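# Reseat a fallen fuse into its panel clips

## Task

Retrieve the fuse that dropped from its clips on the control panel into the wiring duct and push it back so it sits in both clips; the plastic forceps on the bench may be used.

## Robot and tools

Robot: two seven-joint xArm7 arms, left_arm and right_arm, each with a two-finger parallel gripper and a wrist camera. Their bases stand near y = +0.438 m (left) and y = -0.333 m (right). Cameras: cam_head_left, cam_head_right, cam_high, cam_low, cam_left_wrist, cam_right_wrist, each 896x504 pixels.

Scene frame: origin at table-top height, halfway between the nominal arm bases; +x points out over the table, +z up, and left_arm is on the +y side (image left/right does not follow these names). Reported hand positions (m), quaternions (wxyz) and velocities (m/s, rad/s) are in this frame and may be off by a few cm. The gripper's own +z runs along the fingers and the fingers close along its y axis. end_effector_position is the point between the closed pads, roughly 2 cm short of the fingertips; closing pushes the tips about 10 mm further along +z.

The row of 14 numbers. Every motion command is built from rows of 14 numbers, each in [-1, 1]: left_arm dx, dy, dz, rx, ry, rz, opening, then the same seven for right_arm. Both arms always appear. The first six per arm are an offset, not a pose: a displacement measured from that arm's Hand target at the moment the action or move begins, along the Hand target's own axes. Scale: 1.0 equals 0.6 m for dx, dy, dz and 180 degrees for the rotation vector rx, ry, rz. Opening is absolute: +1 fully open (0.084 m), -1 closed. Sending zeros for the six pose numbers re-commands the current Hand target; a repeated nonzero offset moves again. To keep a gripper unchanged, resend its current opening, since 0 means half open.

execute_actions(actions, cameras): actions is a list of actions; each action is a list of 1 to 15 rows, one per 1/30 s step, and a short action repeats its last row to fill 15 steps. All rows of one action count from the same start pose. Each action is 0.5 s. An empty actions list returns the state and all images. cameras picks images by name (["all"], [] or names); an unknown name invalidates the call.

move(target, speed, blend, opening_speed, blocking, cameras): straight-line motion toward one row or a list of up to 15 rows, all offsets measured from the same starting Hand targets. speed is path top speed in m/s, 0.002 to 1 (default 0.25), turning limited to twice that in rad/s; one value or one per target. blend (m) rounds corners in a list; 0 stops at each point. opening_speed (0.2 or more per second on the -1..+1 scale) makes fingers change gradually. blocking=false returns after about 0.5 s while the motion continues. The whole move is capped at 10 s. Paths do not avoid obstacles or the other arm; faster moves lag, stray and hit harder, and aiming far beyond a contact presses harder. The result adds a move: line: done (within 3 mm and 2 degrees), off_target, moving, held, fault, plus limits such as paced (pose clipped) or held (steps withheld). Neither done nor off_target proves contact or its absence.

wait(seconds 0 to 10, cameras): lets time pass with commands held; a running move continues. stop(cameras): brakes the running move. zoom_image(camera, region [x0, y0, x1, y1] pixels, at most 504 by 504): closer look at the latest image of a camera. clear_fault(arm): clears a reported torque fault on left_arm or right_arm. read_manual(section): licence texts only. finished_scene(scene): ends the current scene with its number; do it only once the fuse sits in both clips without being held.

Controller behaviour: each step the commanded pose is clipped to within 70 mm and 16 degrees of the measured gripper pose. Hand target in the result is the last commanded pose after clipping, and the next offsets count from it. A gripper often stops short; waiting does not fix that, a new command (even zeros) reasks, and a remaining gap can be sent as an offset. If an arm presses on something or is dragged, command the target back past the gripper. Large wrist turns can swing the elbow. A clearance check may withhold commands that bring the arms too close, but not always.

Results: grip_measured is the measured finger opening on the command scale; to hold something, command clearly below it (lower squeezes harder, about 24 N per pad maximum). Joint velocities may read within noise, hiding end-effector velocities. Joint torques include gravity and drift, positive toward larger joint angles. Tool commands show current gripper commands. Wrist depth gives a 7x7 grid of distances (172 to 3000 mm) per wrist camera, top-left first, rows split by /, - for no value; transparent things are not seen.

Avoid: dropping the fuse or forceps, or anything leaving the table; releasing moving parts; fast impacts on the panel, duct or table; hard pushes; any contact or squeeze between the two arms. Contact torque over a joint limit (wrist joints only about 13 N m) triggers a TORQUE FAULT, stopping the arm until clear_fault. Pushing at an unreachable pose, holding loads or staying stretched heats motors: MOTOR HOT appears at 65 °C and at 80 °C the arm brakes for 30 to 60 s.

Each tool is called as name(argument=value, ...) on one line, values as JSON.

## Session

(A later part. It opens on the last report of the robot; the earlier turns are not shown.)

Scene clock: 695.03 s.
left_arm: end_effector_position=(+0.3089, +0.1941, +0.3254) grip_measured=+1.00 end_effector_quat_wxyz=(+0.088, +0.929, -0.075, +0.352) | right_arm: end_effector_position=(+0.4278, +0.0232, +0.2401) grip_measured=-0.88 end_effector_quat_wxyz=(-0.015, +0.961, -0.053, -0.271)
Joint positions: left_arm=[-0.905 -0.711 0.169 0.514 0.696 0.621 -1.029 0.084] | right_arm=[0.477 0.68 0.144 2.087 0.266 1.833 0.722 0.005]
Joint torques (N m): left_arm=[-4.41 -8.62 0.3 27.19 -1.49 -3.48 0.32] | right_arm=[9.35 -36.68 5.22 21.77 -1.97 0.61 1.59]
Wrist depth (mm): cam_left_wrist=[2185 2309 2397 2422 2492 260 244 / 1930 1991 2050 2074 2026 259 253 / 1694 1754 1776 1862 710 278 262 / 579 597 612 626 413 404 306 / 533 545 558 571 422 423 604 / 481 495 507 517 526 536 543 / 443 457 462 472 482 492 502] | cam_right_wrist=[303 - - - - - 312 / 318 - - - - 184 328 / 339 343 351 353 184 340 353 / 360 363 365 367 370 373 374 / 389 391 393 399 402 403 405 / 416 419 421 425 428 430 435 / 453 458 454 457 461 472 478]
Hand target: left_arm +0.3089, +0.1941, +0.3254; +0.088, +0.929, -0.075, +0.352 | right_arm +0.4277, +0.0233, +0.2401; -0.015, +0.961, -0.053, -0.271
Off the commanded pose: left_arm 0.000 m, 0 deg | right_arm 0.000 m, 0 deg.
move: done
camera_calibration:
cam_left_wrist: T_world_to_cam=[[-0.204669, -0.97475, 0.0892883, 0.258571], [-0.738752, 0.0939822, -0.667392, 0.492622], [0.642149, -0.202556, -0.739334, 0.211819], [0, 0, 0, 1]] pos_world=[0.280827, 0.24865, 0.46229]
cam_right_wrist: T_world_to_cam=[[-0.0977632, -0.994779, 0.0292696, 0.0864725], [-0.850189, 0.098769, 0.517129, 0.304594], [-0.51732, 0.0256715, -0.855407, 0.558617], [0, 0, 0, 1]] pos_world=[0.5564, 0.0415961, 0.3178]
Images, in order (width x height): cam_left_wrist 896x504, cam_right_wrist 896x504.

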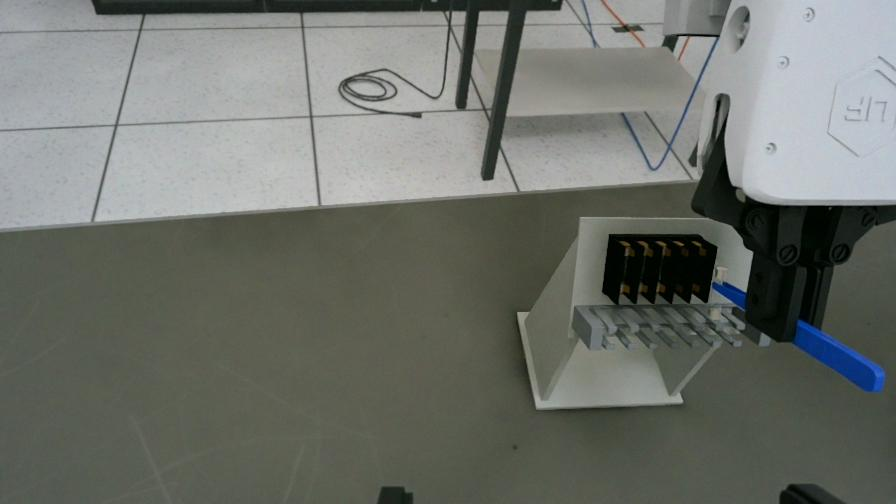

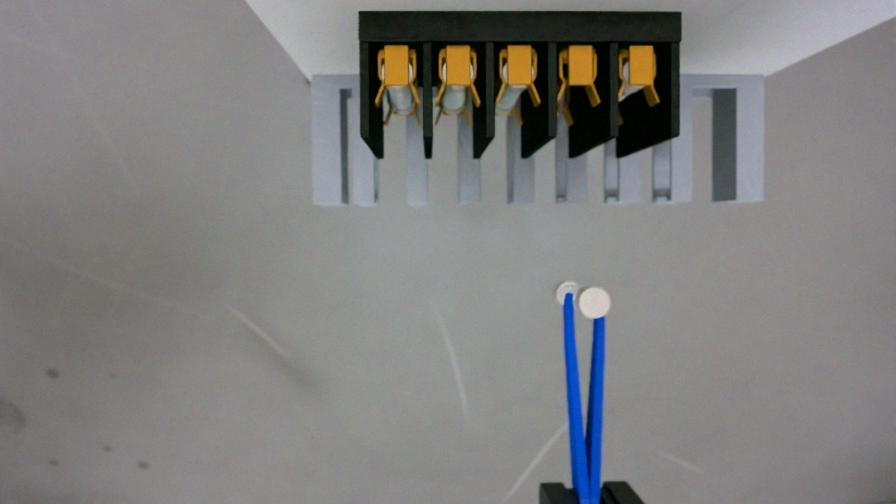

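move(target=[0,0,0,0,0,0,1,0.035,-0.0062,0,0,0,0,-1], speed=0.1, cameras=["cam_left_wrist","cam_right_wrist"])

zoom_image(camera="cam_left_wrist", region=[590, 220, 750, 360])

zoom_image(camera="cam_right_wrist", region=[460, 120, 700, 360])

Scene clock: 710.77 s.
left_arm: end_effector_position=(+0.3089, +0.1941, +0.3254) grip_measured=+1.00 end_effector_quat_wxyz=(+0.088, +0.929, -0.075, +0.352) | right_arm: end_effector_position=(+0.4460, +0.0249, +0.2291) grip_measured=-0.88 end_effector_quat_wxyz=(-0.015, +0.961, -0.053, -0.271)
Joint positions: left_arm=[-0.905 -0.711 0.169 0.514 0.696 0.621 -1.029 0.084] | right_arm=[0.475 0.774 0.141 2.212 0.255 1.868 0.719 0.005]
Joint torques (N m): left_arm=[-4.6 -7.99 0.48 27.4 -1.23 -3.92 0.31] | right_arm=[0.42 -38.55 -2.35 21.95 -2.09 0.66 1.21]
Wrist depth (mm): cam_left_wrist=[2206 2309 2397 2448 2474 265 266 / 1930 1985 2038 2068 1893 273 276 / 1706 1763 1790 1867 703 296 289 / 580 596 611 630 411 392 675 / 531 544 559 569 421 424 611 / 481 494 506 515 525 534 551 / 443 457 461 473 483 492 502] | cam_right_wrist=[291 - 214 293 290 220 297 / 311 - - 307 - - - / 327 330 - - - 184 336 / 348 350 182 183 - 184 362 / 374 378 380 384 386 389 392 / 401 405 407 410 414 417 420 / 438 441 438 440 444 456 461]
Hand target: left_arm +0.3089, +0.1941, +0.3254; +0.088, +0.929, -0.075, +0.352 | right_arm +0.4459, +0.0250, +0.2291; -0.015, +0.961, -0.053, -0.271
Off the commanded pose: left_arm 0.000 m, 0 deg | right_arm 0.000 m, 0 deg.
move: done
camera_calibration:
cam_left_wrist: T_world_to_cam=[[-0.204669, -0.97475, 0.0892883, 0.258571], [-0.738752, 0.0939822, -0.667392, 0.492622], [0.642149, -0.202556, -0.739334, 0.211819], [0, 0, 0, 1]] pos_world=[0.280827, 0.24865, 0.46229]
cam_right_wrist: T_world_to_cam=[[-0.0977307, -0.994786, 0.0291329, 0.0901887], [-0.850195, 0.0986704, 0.517139, 0.325602], [-0.517318, 0.0257717, -0.855405, 0.558576], [0, 0, 0, 1]] pos_world=[0.5746, 0.0431958, 0.3068]
Images, in order (width x height): cam_left_wrist 896x504, cam_right_wrist 896x504.

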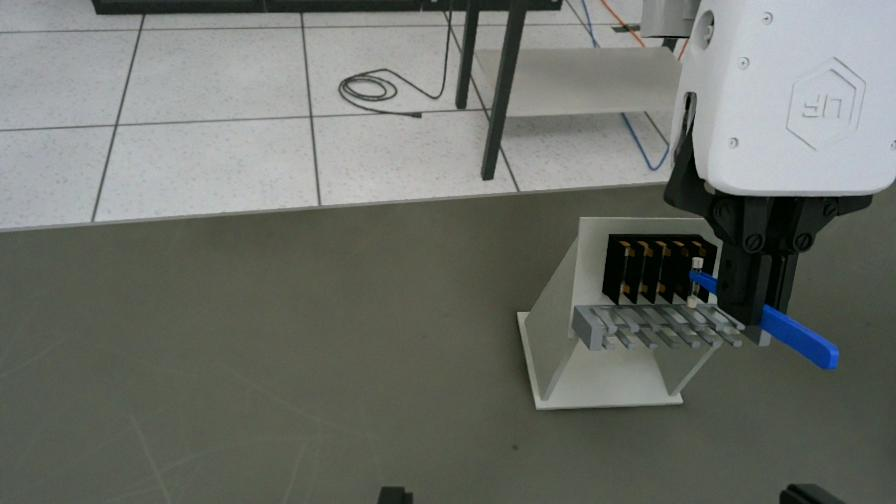

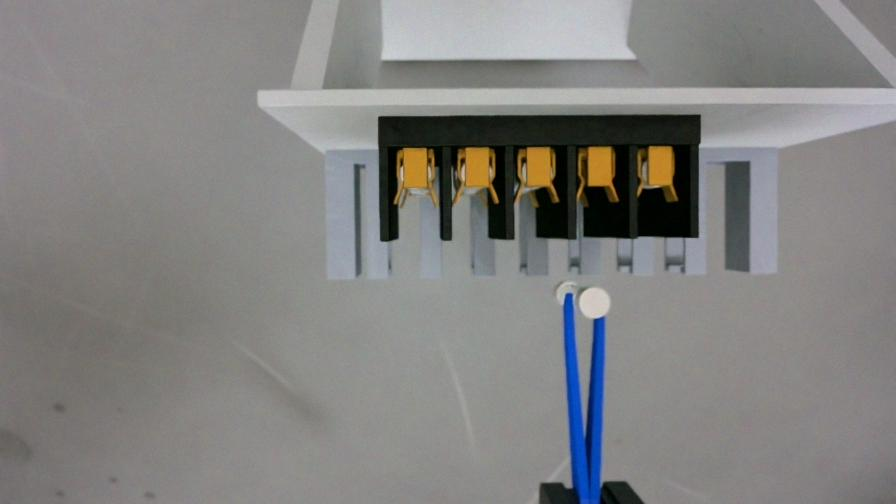

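Scaled by 3.150 from the camera's 896x504 image, which has a finer 1280x720 frame.

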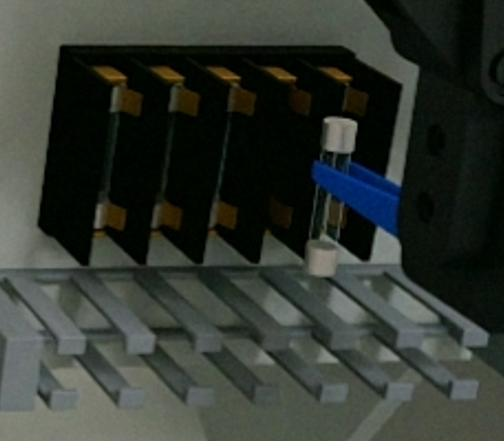

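Scaled by 2.100 from the camera's 896x504 image, which has a finer 1280x720 frame.

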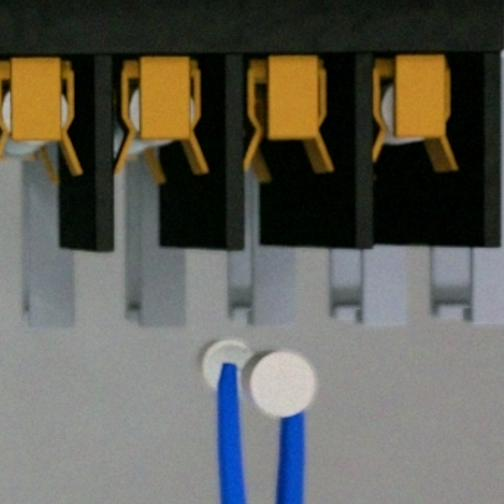

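move(target=[0,0,0,0,0,0,1,0.0317,0,0,0,0,0,-1], speed=0.05, cameras=["cam_left_wrist","cam_right_wrist"])

zoom_image(camera="cam_left_wrist", region=[590, 220, 750, 360])

zoom_image(camera="cam_right_wrist", region=[520, 220, 680, 380])

Scene clock: 731.13 s.
left_arm: end_effector_position=(+0.3089, +0.1941, +0.3254) grip_measured=+1.00 end_effector_quat_wxyz=(+0.088, +0.929, -0.075, +0.352) | right_arm: end_effector_position=(+0.4621, +0.0231, +0.2192) grip_measured=-0.88 end_effector_quat_wxyz=(-0.015, +0.961, -0.053, -0.271)
Joint positions: left_arm=[-0.905 -0.711 0.169 0.514 0.696 0.621 -1.029 0.084] | right_arm=[0.471 0.862 0.138 2.336 0.245 1.908 0.713 0.005]
Joint torques (N m): left_arm=[-4.65 -8.36 0.12 27.88 -0.97 -3.89 0.09] | right_arm=[-2.57 -39.49 -2.33 21.68 -1.82 0.68 1.09]
Wrist depth (mm): cam_left_wrist=[2199 2286 2389 2422 2510 282 287 / 1924 1974 2074 2093 2038 292 298 / 1702 1758 1795 1833 703 316 331 / 580 598 610 630 412 340 684 / 532 544 559 571 422 424 615 / 481 494 506 518 526 535 553 / 443 457 461 472 483 493 503] | cam_right_wrist=[280 279 219 283 281 217 288 / 296 - 216 302 303 219 308 / 311 - 214 317 319 198 337 / 335 338 - - - 184 350 / 356 365 376 379 383 363 373 / 387 389 394 396 399 403 408 / 422 425 424 427 431 444 448]
Hand target: left_arm +0.3089, +0.1941, +0.3254; +0.088, +0.929, -0.075, +0.352 | right_arm +0.4621, +0.0232, +0.2192; -0.015, +0.961, -0.053, -0.271
Off the commanded pose: left_arm 0.000 m, 0 deg | right_arm 0.000 m, 0 deg.
move: done
camera_calibration:
cam_left_wrist: T_world_to_cam=[[-0.204669, -0.97475, 0.0892883, 0.258571], [-0.738752, 0.0939822, -0.667392, 0.492622], [0.642149, -0.202556, -0.739334, 0.211819], [0, 0, 0, 1]] pos_world=[0.280827, 0.24865, 0.46229]
cam_right_wrist: T_world_to_cam=[[-0.0977307, -0.994786, 0.0291329, 0.09026], [-0.850195, 0.0986704, 0.517139, 0.344587], [-0.517318, 0.0257717, -0.855405, 0.558482], [0, 0, 0, 1]] pos_world=[0.5907, 0.0413958, 0.2969]
Images, in order (width x height): cam_left_wrist 896x504, cam_right_wrist 896x504.

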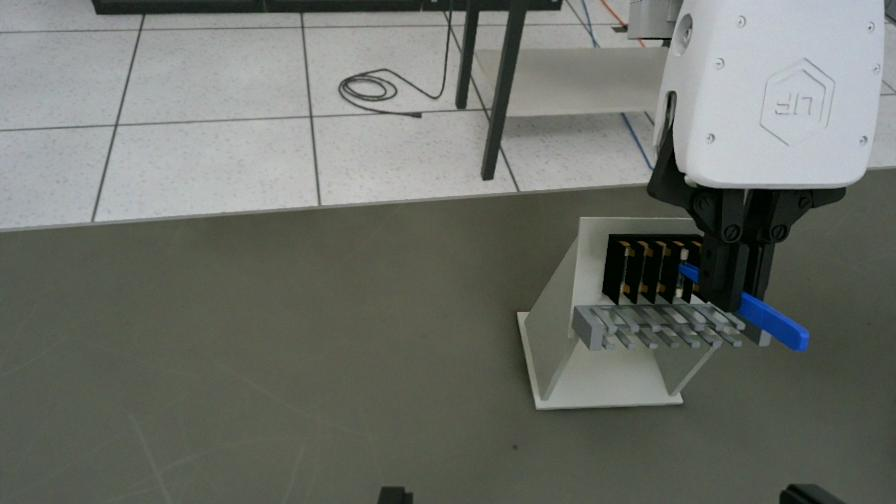

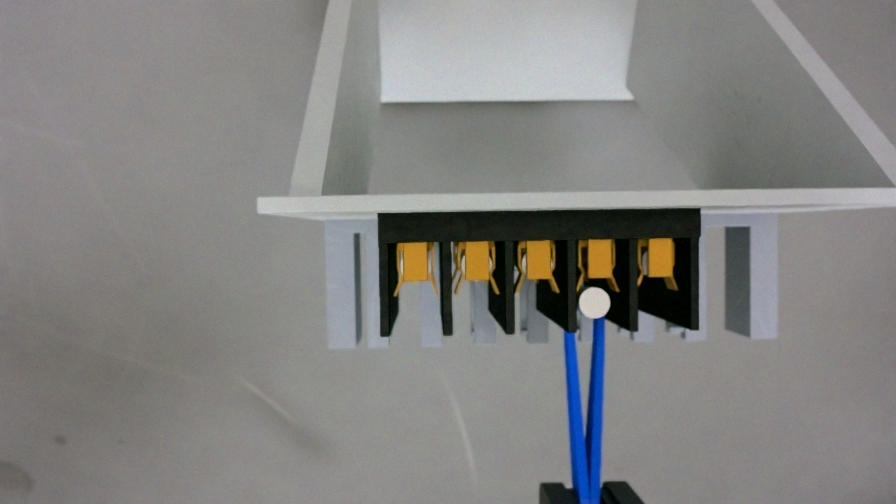

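Scaled by 3.150 from the camera's 896x504 image, which has a finer 1280x720 frame.

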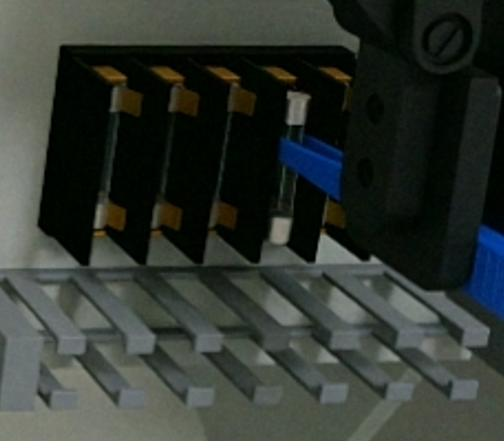

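Scaled by 3.150 from the camera's 896x504 image, which has a finer 1280x720 frame.

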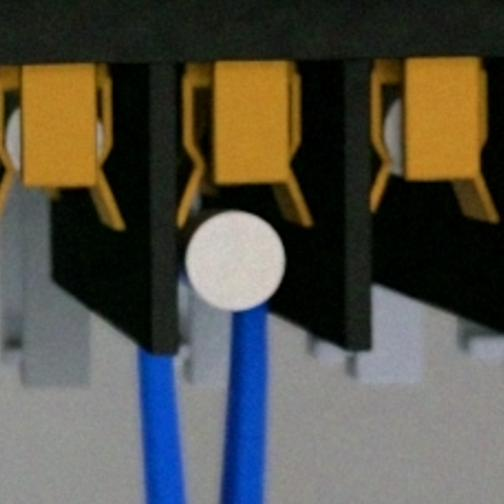

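move(target=[[0,0,0,0,0,0,1,0,0.0012,0,0,0,0,-1],[0,0,0,0,0,0,1,0.0145,0.0012,0,0,0,0,-1]], speed=0.03, cameras=["cam_left_wrist","cam_right_wrist"])

zoom_image(camera="cam_left_wrist", region=[590, 220, 750, 360])

zoom_image(camera="cam_right_wrist", region=[520, 240, 680, 400])

Scene clock: 744.73 s.
left_arm: end_effector_position=(+0.3089, +0.1941, +0.3254) grip_measured=+1.00 end_effector_quat_wxyz=(+0.088, +0.929, -0.075, +0.352) | right_arm: end_effector_position=(+0.4694, +0.0215, +0.2146) grip_measured=-0.88 end_effector_quat_wxyz=(-0.015, +0.961, -0.053, -0.271)
Joint positions: left_arm=[-0.905 -0.711 0.169 0.514 0.696 0.621 -1.029 0.084] | right_arm=[0.468 0.907 0.137 2.403 0.241 1.931 0.711 0.005]
Joint torques (N m): left_arm=[-4.67 -8.45 0.61 28.39 -0.79 -4.31 0.25] | right_arm=[2.42 -39.98 -1.29 21.62 -1.9 0.64 1.1]
Wrist depth (mm): cam_left_wrist=[2206 2302 2381 2414 2465 290 297 / 1919 1979 2038 2093 2026 298 308 / 1677 1754 1781 1852 703 325 728 / 579 596 611 629 412 343 682 / 532 544 556 571 420 442 613 / 482 494 506 518 524 537 553 / 444 457 462 471 483 492 502] | cam_right_wrist=[277 275 223 279 279 216 284 / 291 293 220 293 295 217 303 / 307 - 218 319 320 196 320 / 335 - - 331 334 197 346 / 352 351 - - - 200 373 / 381 385 388 392 395 397 401 / 417 419 417 420 424 436 440]
Hand target: left_arm +0.3089, +0.1941, +0.3254; +0.088, +0.929, -0.075, +0.352 | right_arm +0.4694, +0.0216, +0.2146; -0.015, +0.961, -0.053, -0.271
Off the commanded pose: left_arm 0.000 m, 0 deg | right_arm 0.000 m, 0 deg.
move: done
camera_calibration:
cam_left_wrist: T_world_to_cam=[[-0.204669, -0.97475, 0.0892883, 0.258571], [-0.738752, 0.0939822, -0.667392, 0.492622], [0.642149, -0.202556, -0.739334, 0.211819], [0, 0, 0, 1]] pos_world=[0.280827, 0.24865, 0.46229]
cam_right_wrist: T_world_to_cam=[[-0.0978666, -0.994774, 0.0290999, 0.0896034], [-0.850179, 0.0987692, 0.517146, 0.353263], [-0.517318, 0.0258712, -0.855402, 0.558446], [0, 0, 0, 1]] pos_world=[0.598, 0.0397959, 0.2924]
Images, in order (width x height): cam_left_wrist 896x504, cam_right_wrist 896x504.

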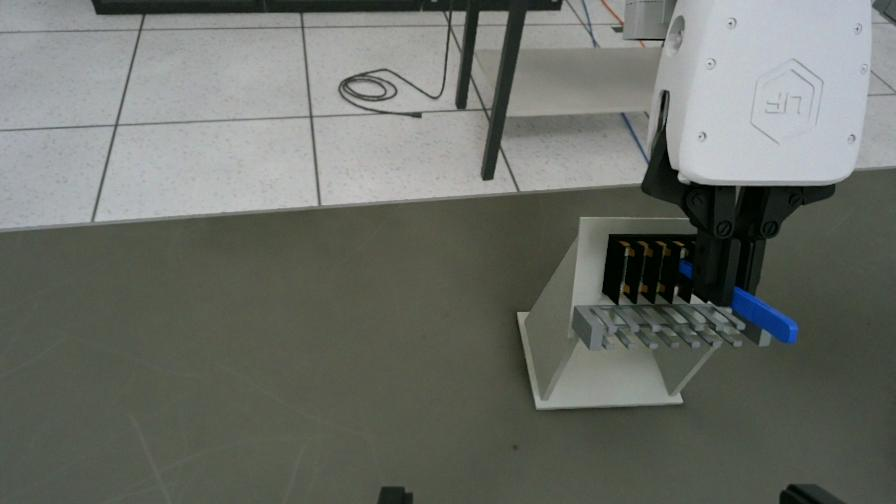

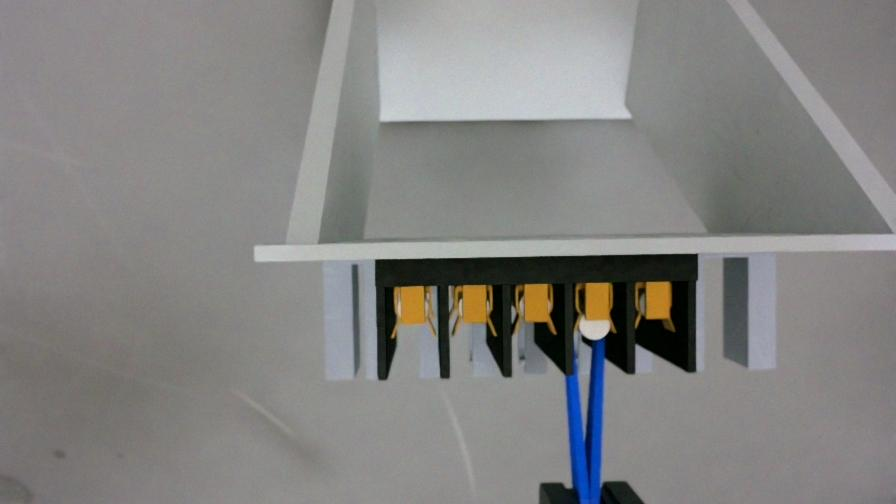

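Scaled by 3.150 from the camera's 896x504 image, which has a finer 1280x720 frame.

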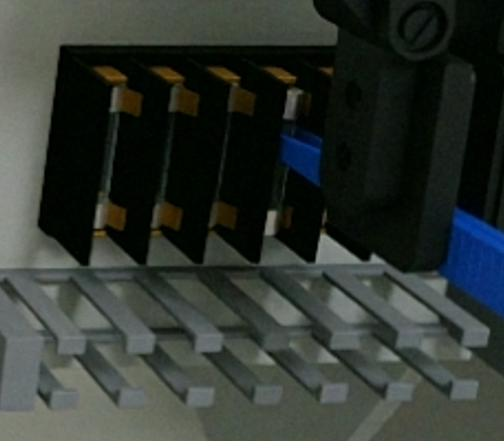

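Scaled by 3.150 from the camera's 896x504 image, which has a finer 1280x720 frame.

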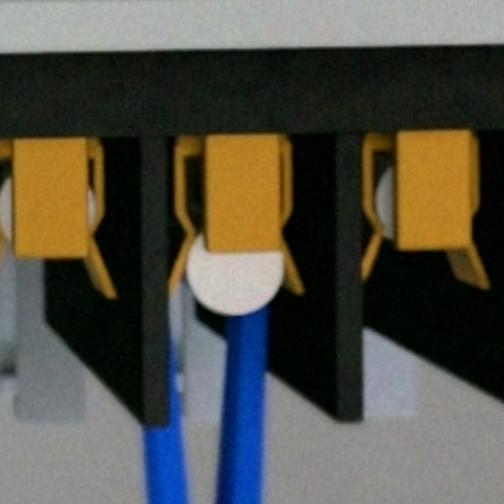

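move(target=[0,0,0,0,0,0,1,0.009,0,0,0,0,0,-1], speed=0.03, cameras=["cam_left_wrist","cam_right_wrist"])

zoom_image(camera="cam_left_wrist", region=[640, 220, 720, 310])

zoom_image(camera="cam_right_wrist", region=[520, 240, 680, 400])

Scene clock: 753.67 s.
left_arm: end_effector_position=(+0.3089, +0.1941, +0.3254) grip_measured=+1.00 end_effector_quat_wxyz=(+0.088, +0.929, -0.075, +0.352) | right_arm: end_effector_position=(+0.4739, +0.0211, +0.2119) grip_measured=-0.88 end_effector_quat_wxyz=(-0.015, +0.961, -0.053, -0.271)
Joint positions: left_arm=[-0.905 -0.711 0.169 0.514 0.696 0.621 -1.029 0.084] | right_arm=[0.468 0.943 0.137 2.458 0.238 1.951 0.712 0.005]
Joint torques (N m): left_arm=[-4.32 -8.17 0.68 28.48 -0.58 -4.49 0.15] | right_arm=[-12.28 -34.88 -2.37 21.36 -3.98 -2.85 1.16]
Wrist depth (mm): cam_left_wrist=[2213 2294 2381 2422 2474 295 302 / 1898 1979 2038 2074 2044 303 312 / 1690 1767 1795 1857 698 328 734 / 579 597 611 631 413 351 685 / 531 542 558 571 421 441 613 / 481 493 506 517 526 535 555 / 445 457 461 472 483 492 502] | cam_right_wrist=[276 274 208 276 278 223 281 / 290 292 265 291 292 225 300 / 311 - 305 316 318 202 317 / 329 - - 330 331 - 349 / 350 358 - - - 187 364 / 380 384 394 390 392 395 397 / 417 420 415 419 422 433 437]
Hand target: left_arm +0.3089, +0.1941, +0.3254; +0.088, +0.929, -0.075, +0.352 | right_arm +0.4739, +0.0211, +0.2118; -0.015, +0.961, -0.053, -0.271
Off the commanded pose: left_arm 0.000 m, 0 deg | right_arm 0.000 m, 0 deg.
move: done
camera_calibration:
cam_left_wrist: T_world_to_cam=[[-0.204669, -0.97475, 0.0892883, 0.258571], [-0.738752, 0.0939822, -0.667392, 0.492622], [0.642149, -0.202556, -0.739334, 0.211819], [0, 0, 0, 1]] pos_world=[0.280827, 0.24865, 0.46229]
cam_right_wrist: T_world_to_cam=[[-0.0975849, -0.9948, 0.0291741, 0.0896364], [-0.85014, 0.0985637, 0.517249, 0.358522], [-0.517435, 0.0256737, -0.855337, 0.558446], [0, 0, 0, 1]] pos_world=[0.602501, 0.0394956, 0.2896]
Images, in order (width x height): cam_left_wrist 896x504, cam_right_wrist 896x504.

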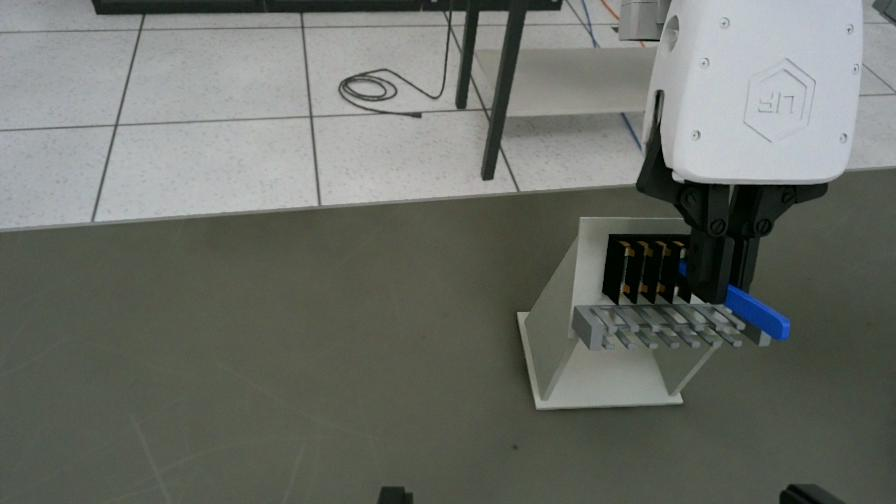

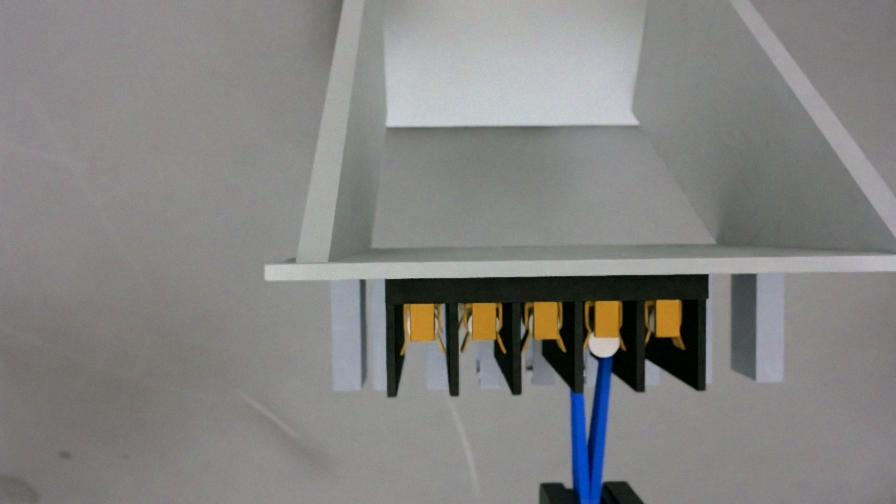

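Scaled by 5.600 from the camera's 896x504 image, which has a finer 1280x720 frame.

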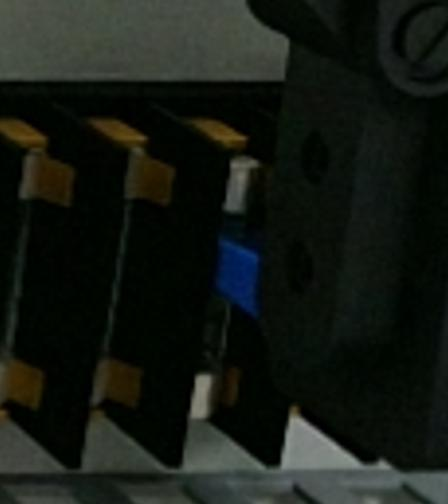

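Scaled by 3.150 from the camera's 896x504 image, which has a finer 1280x720 frame.

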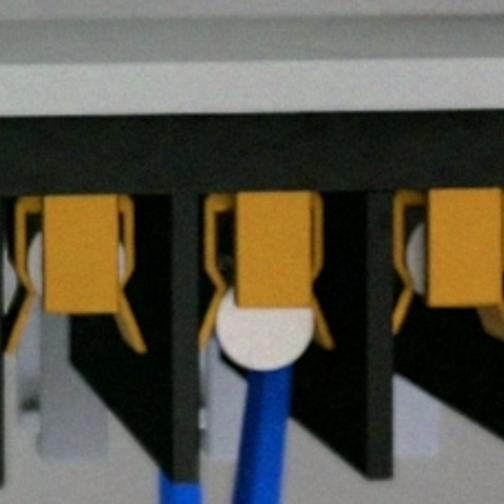

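move(target=[[0,0,0,0,0,0,1,-0.003,0,0,0,0,0,-0.775],[0,0,0,0,0,0,1,-0.012,0,0,0,0,0,-0.775]], speed=0.03, opening_speed=0.3, cameras=["cam_left_wrist","cam_right_wrist"])

zoom_image(camera="cam_left_wrist", region=[640, 220, 720, 310])

zoom_image(camera="cam_right_wrist", region=[520, 240, 680, 400])

Scene clock: 779.77 s.
left_arm: end_effector_position=(+0.3089, +0.1941, +0.3254) grip_measured=+1.00 end_effector_quat_wxyz=(+0.088, +0.929, -0.075, +0.352) | right_arm: end_effector_position=(+0.4678, +0.0218, +0.2156) grip_measured=-0.80 end_effector_quat_wxyz=(-0.015, +0.961, -0.053, -0.271)
Joint positions: left_arm=[-0.905 -0.711 0.169 0.514 0.696 0.621 -1.029 0.084] | right_arm=[0.469 0.897 0.137 2.387 0.242 1.925 0.711 0.009]
Joint torques (N m): left_arm=[-4.31 -8.18 0.1 28.85 -0.52 -4.52 -0.01] | right_arm=[8.23 -52.07 5.49 16.85 4.68 -2.27 -1.21]
Wrist depth (mm): cam_left_wrist=[2206 2286 2414 2422 2492 288 295 / 1908 1985 2014 2056 2056 297 306 / 1694 1772 1790 1842 703 323 720 / 577 595 611 628 413 341 684 / 531 544 557 572 422 426 614 / 482 495 506 516 526 535 555 / 443 456 461 473 483 493 501] | cam_right_wrist=[277 276 224 279 278 216 289 / 291 293 221 293 295 216 303 / 308 - 219 319 321 196 321 / 331 - - - - 199 352 / 352 353 - - - 200 375 / 382 386 389 391 396 400 404 / 417 421 417 420 425 437 441]
Hand target: left_arm +0.3089, +0.1941, +0.3254; +0.088, +0.929, -0.075, +0.352 | right_arm +0.4678, +0.0218, +0.2156; -0.015, +0.961, -0.053, -0.271
Off the commanded pose: left_arm 0.000 m, 0 deg | right_arm 0.000 m, 0 deg.
move: done
camera_calibration:
cam_left_wrist: T_world_to_cam=[[-0.204669, -0.97475, 0.0892883, 0.258571], [-0.738752, 0.0939822, -0.667392, 0.492622], [0.642149, -0.202556, -0.739334, 0.211819], [0, 0, 0, 1]] pos_world=[0.280827, 0.24865, 0.46229]
cam_right_wrist: T_world_to_cam=[[-0.0975948, -0.994799, 0.029166, 0.0896378], [-0.850211, 0.0985715, 0.517132, 0.351429], [-0.517317, 0.0256722, -0.855408, 0.558387], [0, 0, 0, 1]] pos_world=[0.5964, 0.0401956, 0.2933]
Images, in order (width x height): cam_left_wrist 896x504, cam_right_wrist 896x504.

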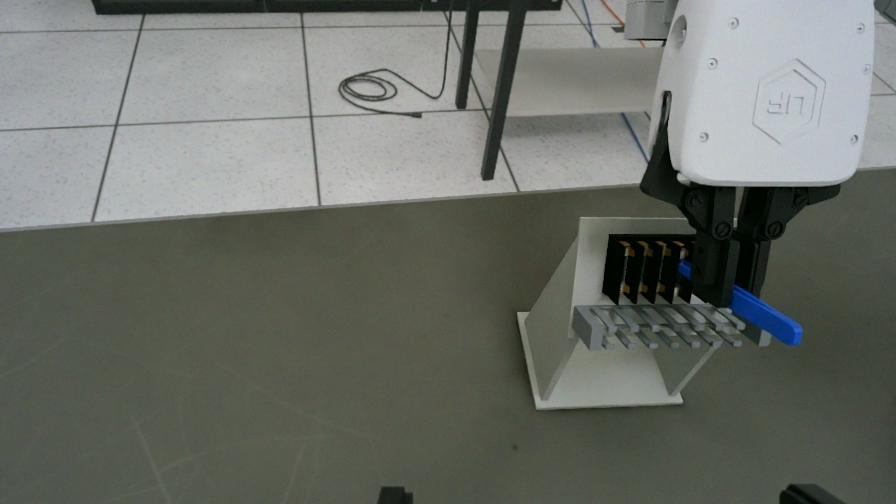

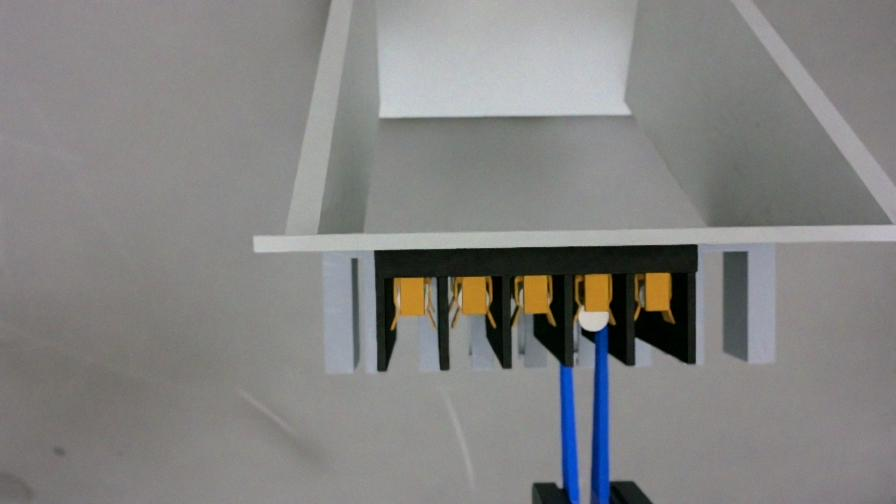

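Scaled by 5.600 from the camera's 896x504 image, which has a finer 1280x720 frame.

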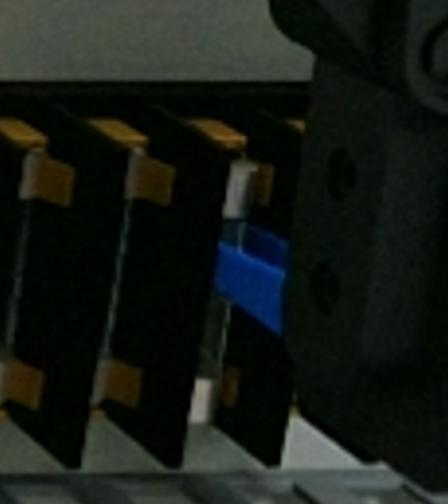

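Scaled by 3.150 from the camera's 896x504 image, which has a finer 1280x720 frame.

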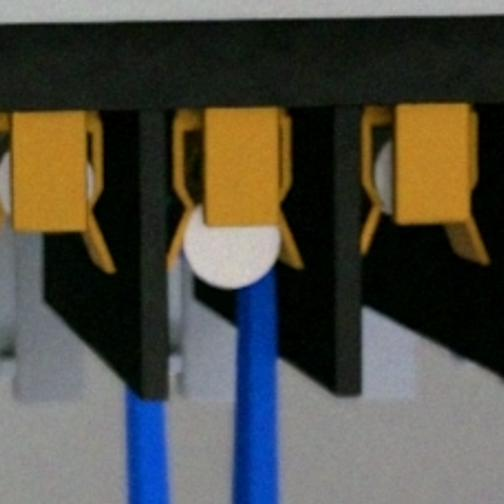

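move(target=[[0,0,0,0,0,0,1,-0.012,0,0,0,0,0,-0.76],[0,0,0,0,0,0,1,-0.065,0,0,0,0,0,-0.76]], speed=0.04, cameras=["cam_left_wrist","cam_right_wrist"])

zoom_image(camera="cam_left_wrist", region=[620, 220, 760, 330])

zoom_image(camera="cam_right_wrist", region=[500, 80, 680, 380])

Scene clock: 791.13 s.
left_arm: end_effector_position=(+0.3089, +0.1941, +0.3254) grip_measured=+1.00 end_effector_quat_wxyz=(+0.088, +0.929, -0.075, +0.352) | right_arm: end_effector_position=(+0.4348, +0.0255, +0.2359) grip_measured=-0.78 end_effector_quat_wxyz=(-0.015, +0.961, -0.053, -0.271)
Joint positions: left_arm=[-0.905 -0.711 0.169 0.514 0.696 0.621 -1.029 0.084] | right_arm=[0.479 0.719 0.142 2.14 0.262 1.847 0.723 0.01]
Joint torques (N m): left_arm=[-4.17 -7.71 0.12 29.02 -0.17 -4.41 0.24] | right_arm=[9.33 -48.99 6.32 17.04 4.8 -2.06 1.55]
Wrist depth (mm): cam_left_wrist=[2199 2302 2381 2431 2528 257 252 / 1919 1991 2050 2068 2038 261 260 / 1706 1763 1785 1847 708 274 271 / 578 595 609 629 414 392 664 / 531 544 558 571 421 397 604 / 482 494 506 515 525 535 555 / 444 457 461 472 483 490 502] | cam_right_wrist=[298 - - 291 291 - - / 314 315 - - - 184 325 / 335 338 181 - - 199 348 / 355 359 362 362 364 367 369 / 384 387 389 391 388 397 400 / 410 413 417 419 422 427 429 / 449 451 448 451 454 465 471]
Hand target: left_arm +0.3089, +0.1941, +0.3254; +0.088, +0.929, -0.075, +0.352 | right_arm +0.4348, +0.0255, +0.2360; -0.015, +0.961, -0.053, -0.271
Off the commanded pose: left_arm 0.000 m, 0 deg | right_arm 0.000 m, 0 deg.
move: done
camera_calibration:
cam_left_wrist: T_world_to_cam=[[-0.204669, -0.97475, 0.0892883, 0.258571], [-0.738752, 0.0939822, -0.667392, 0.492622], [0.642149, -0.202556, -0.739334, 0.211819], [0, 0, 0, 1]] pos_world=[0.280827, 0.24865, 0.46229]
cam_right_wrist: T_world_to_cam=[[-0.097679, -0.994789, 0.0292178, 0.0894344], [-0.8502, 0.0986703, 0.517131, 0.312458], [-0.517319, 0.0256719, -0.855408, 0.558674], [0, 0, 0, 1]] pos_world=[0.5634, 0.0437959, 0.3137]
Images, in order (width x height): cam_left_wrist 896x504, cam_right_wrist 896x504.

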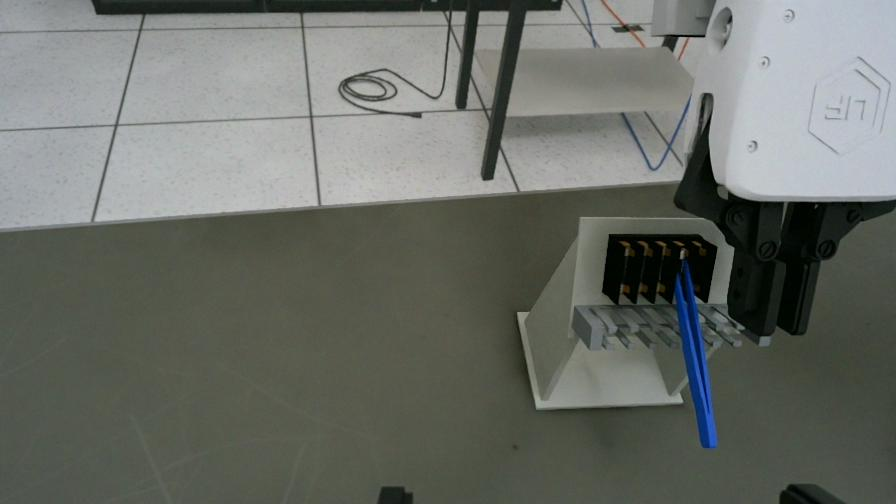

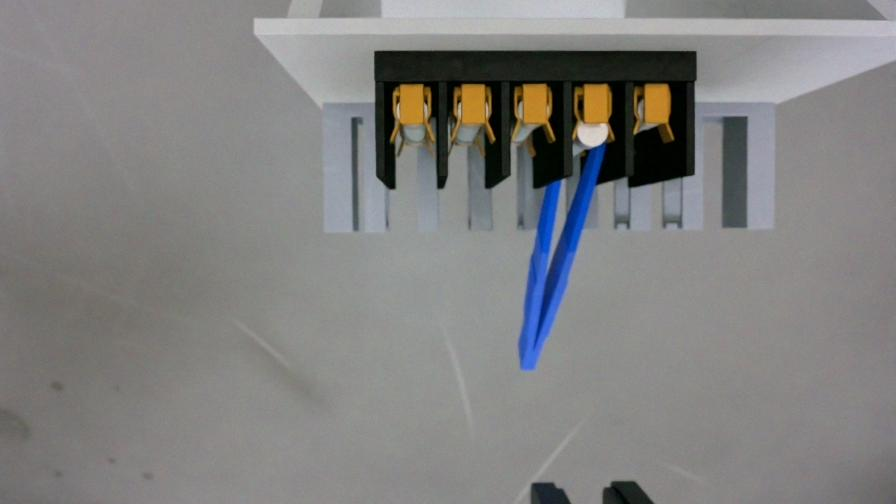

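Scaled by 3.600 from the camera's 896x504 image, which has a finer 1280x720 frame.

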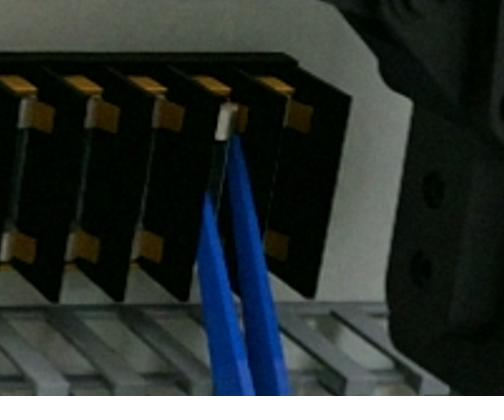

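Scaled by 1.680 from the camera's 896x504 image, which has a finer 1280x720 frame.

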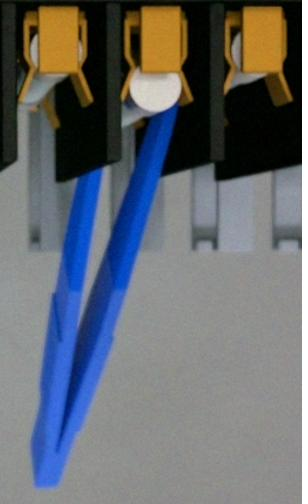

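move(target=[0,0,0,0,0,0,1,0.0038,0.0022,0.0488,0,0.27,-0.0077,-0.3], cameras=["cam_left_wrist","cam_right_wrist"])

zoom_image(camera="cam_left_wrist", region=[620, 220, 820, 470])

Scene clock: 881.97 s.
left_arm: end_effector_position=(+0.3089, +0.1941, +0.3254) grip_measured=+1.00 end_effector_quat_wxyz=(+0.088, +0.929, -0.075, +0.352) | right_arm: end_effector_position=(+0.4214, +0.0257, +0.2098) grip_measured=-0.32 end_effector_quat_wxyz=(+0.005, +0.988, -0.044, +0.149)
Joint positions: left_arm=[-0.905 -0.711 0.169 0.514 0.696 0.621 -1.029 0.084] | right_arm=[0.729 0.125 0.082 1.148 -0.318 0.855 1.075 0.03]
Joint torques (N m): left_arm=[-3.7 -8.17 -0.05 29.22 -0.04 -4.44 0.06] | right_arm=[9.63 -35.74 -4.15 18.16 -2.99 -3.83 1.66]
Wrist depth (mm): cam_left_wrist=[2192 2294 2389 2422 2492 2624 2839 / 1914 1979 2056 2087 2050 2138 - / 1694 1758 1790 1867 1903 1979 199 / 580 594 613 629 412 396 215 / 532 544 558 573 422 259 216 / 481 495 506 518 525 524 549 / 443 456 462 471 483 489 502] | cam_right_wrist=[408 407 409 410 411 413 414 / 391 391 393 394 396 397 398 / 379 376 192 187 187 197 384 / 364 365 - 194 200 221 371 / 354 354 216 223 217 228 360 / 342 343 340 342 342 344 348 / 332 333 334 335 336 338 338]
Hand target: left_arm +0.3089, +0.1941, +0.3254; +0.088, +0.929, -0.075, +0.352 | right_arm +0.4214, +0.0257, +0.2098; +0.005, +0.988, -0.044, +0.149
Off the commanded pose: left_arm 0.000 m, 0 deg | right_arm 0.000 m, 0 deg.
move: done
camera_calibration:
cam_left_wrist: T_world_to_cam=[[-0.204669, -0.97475, 0.0892883, 0.258571], [-0.738752, 0.0939822, -0.667392, 0.492622], [0.642149, -0.202556, -0.739334, 0.211819], [0, 0, 0, 1]] pos_world=[0.280827, 0.24865, 0.46229]
cam_right_wrist: T_world_to_cam=[[-0.100561, -0.994585, 0.0262245, 0.090957], [-0.949851, 0.0881272, -0.300027, 0.528229], [0.296092, -0.0550804, -0.95357, 0.209256], [0, 0, 0, 1]] pos_world=[0.448927, 0.0554391, 0.355639]
Images, in order (width x height): cam_left_wrist 896x504, cam_right_wrist 896x504.

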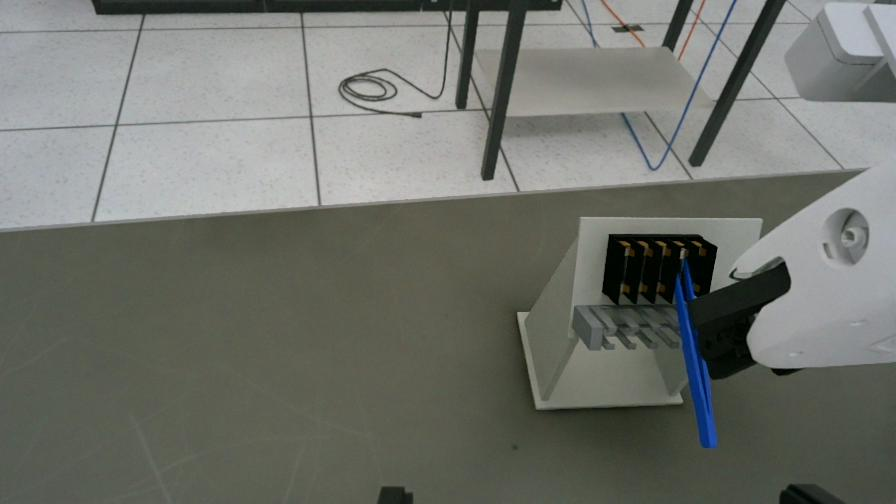

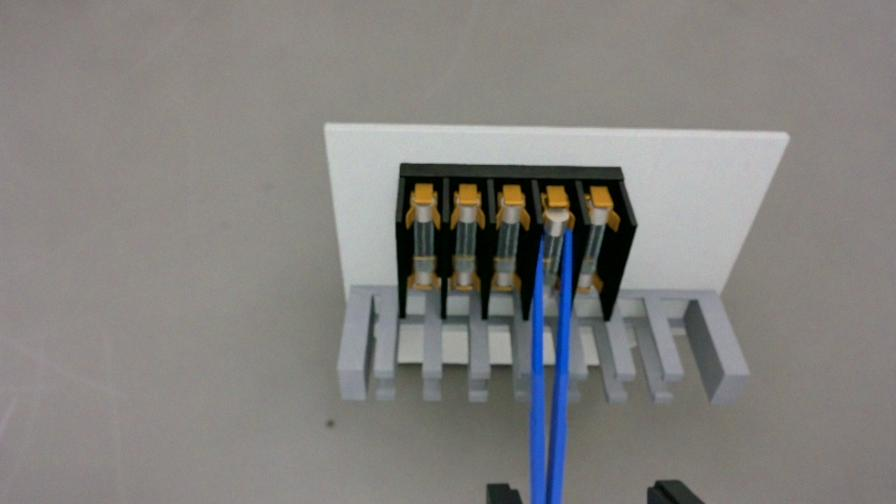

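Scaled by 2.016 from the camera's 896x504 image, which has a finer 1280x720 frame.

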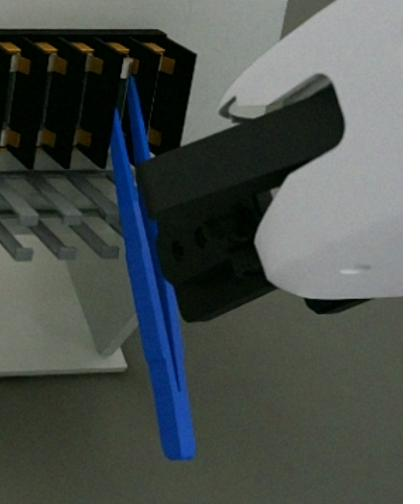

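move(target=[[0,0,0,0,0,0,1,0,0.0032,0.1,0,0,0,-0.3],[0,0,0,0,0,0,1,0,0.0032,0.1,0,0,0,-0.86]], speed=0.1, opening_speed=0.5, cameras=["cam_left_wrist","cam_right_wrist"])

zoom_image(camera="cam_left_wrist", region=[620, 220, 820, 470])

zoom_image(camera="cam_right_wrist", region=[480, 0, 700, 300])

Scene clock: 912.60 s.
left_arm: end_effector_position=(+0.3089, +0.1941, +0.3254) grip_measured=+1.00 end_effector_quat_wxyz=(+0.088, +0.929, -0.075, +0.352) | right_arm: end_effector_position=(+0.4388, +0.0223, +0.1525) grip_measured=-0.87 end_effector_quat_wxyz=(+0.005, +0.988, -0.044, +0.149)
Joint positions: left_arm=[-0.905 -0.711 0.169 0.514 0.696 0.621 -1.029 0.084] | right_arm=[0.714 0.231 0.059 1.113 -0.363 0.712 1.102 0.006]
Joint torques (N m): left_arm=[-3.47 -7.62 -0.05 28.74 0.02 -4.54 0.07] | right_arm=[-9.36 -26.08 -3.88 21.68 -2.78 -3.6 1.53]
Wrist depth (mm): cam_left_wrist=[2228 2302 2364 2439 2575 2675 2874 / 1924 1985 2050 2074 2056 2125 - / 1686 1758 1785 1852 1914 1968 - / 578 595 610 628 413 401 214 / 533 543 557 570 422 281 232 / 480 496 507 517 522 374 530 / 444 457 462 471 484 490 502] | cam_right_wrist=[341 342 344 345 346 347 348 / 326 - - - - - - / 314 - - - - - - / 306 - - - - - 312 / 297 297 - - - - 303 / 286 287 - - - - 292 / 278 277 278 279 280 280 282]
Hand target: left_arm +0.3089, +0.1941, +0.3254; +0.088, +0.929, -0.075, +0.352 | right_arm +0.4388, +0.0223, +0.1524; +0.005, +0.988, -0.044, +0.149
Off the commanded pose: left_arm 0.000 m, 0 deg | right_arm 0.000 m, 0 deg.
move: done
camera_calibration:
cam_left_wrist: T_world_to_cam=[[-0.204669, -0.97475, 0.0892883, 0.258571], [-0.738752, 0.0939822, -0.667392, 0.492622], [0.642149, -0.202556, -0.739334, 0.211819], [0, 0, 0, 1]] pos_world=[0.280827, 0.24865, 0.46229]
cam_right_wrist: T_world_to_cam=[[-0.100561, -0.994585, 0.0262245, 0.0909299], [-0.949851, 0.0881272, -0.300027, 0.527826], [0.296092, -0.0550804, -0.95357, 0.149188], [0, 0, 0, 1]] pos_world=[0.466327, 0.0521391, 0.298239]
Images, in order (width x height): cam_left_wrist 896x504, cam_right_wrist 896x504.

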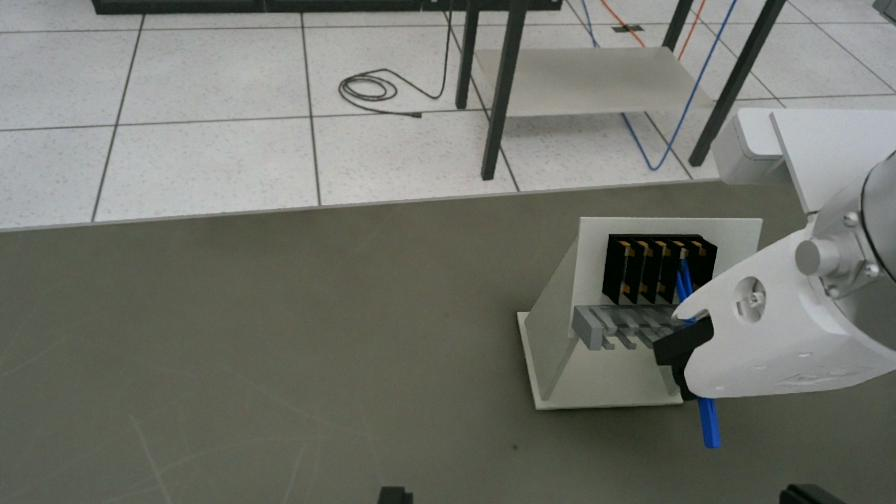

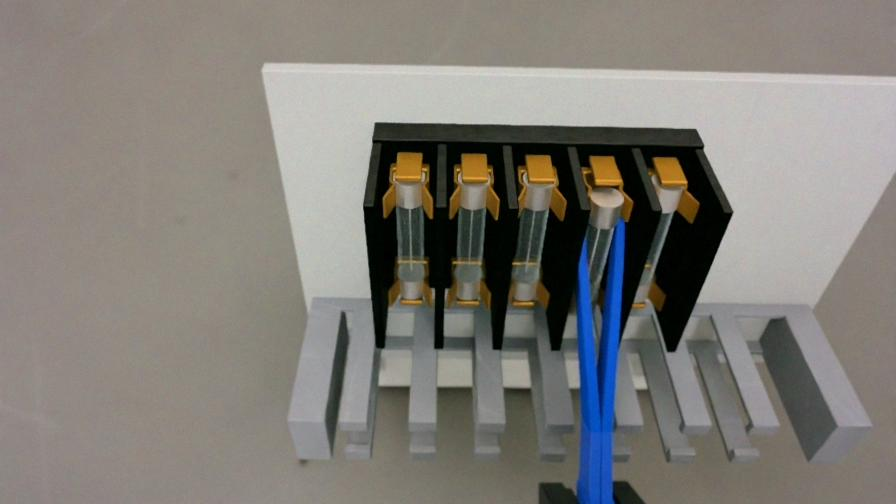

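Scaled by 2.016 from the camera's 896x504 image, which has a finer 1280x720 frame.

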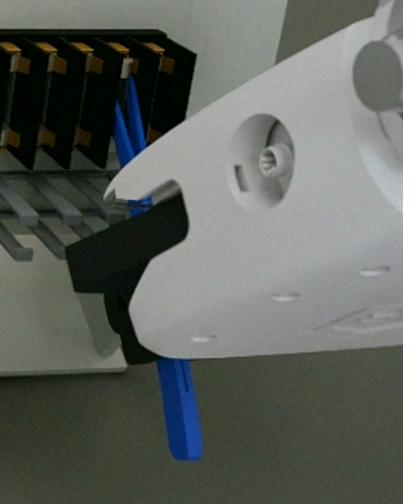

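Scaled by 1.680 from the camera's 896x504 image, which has a finer 1280x720 frame.

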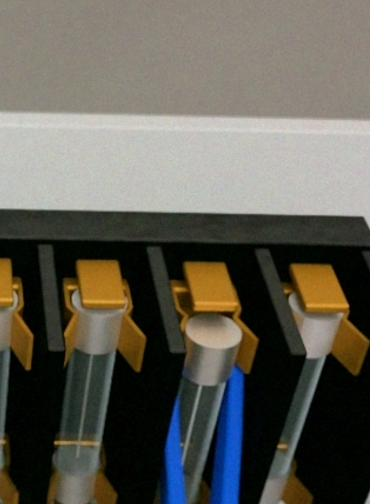

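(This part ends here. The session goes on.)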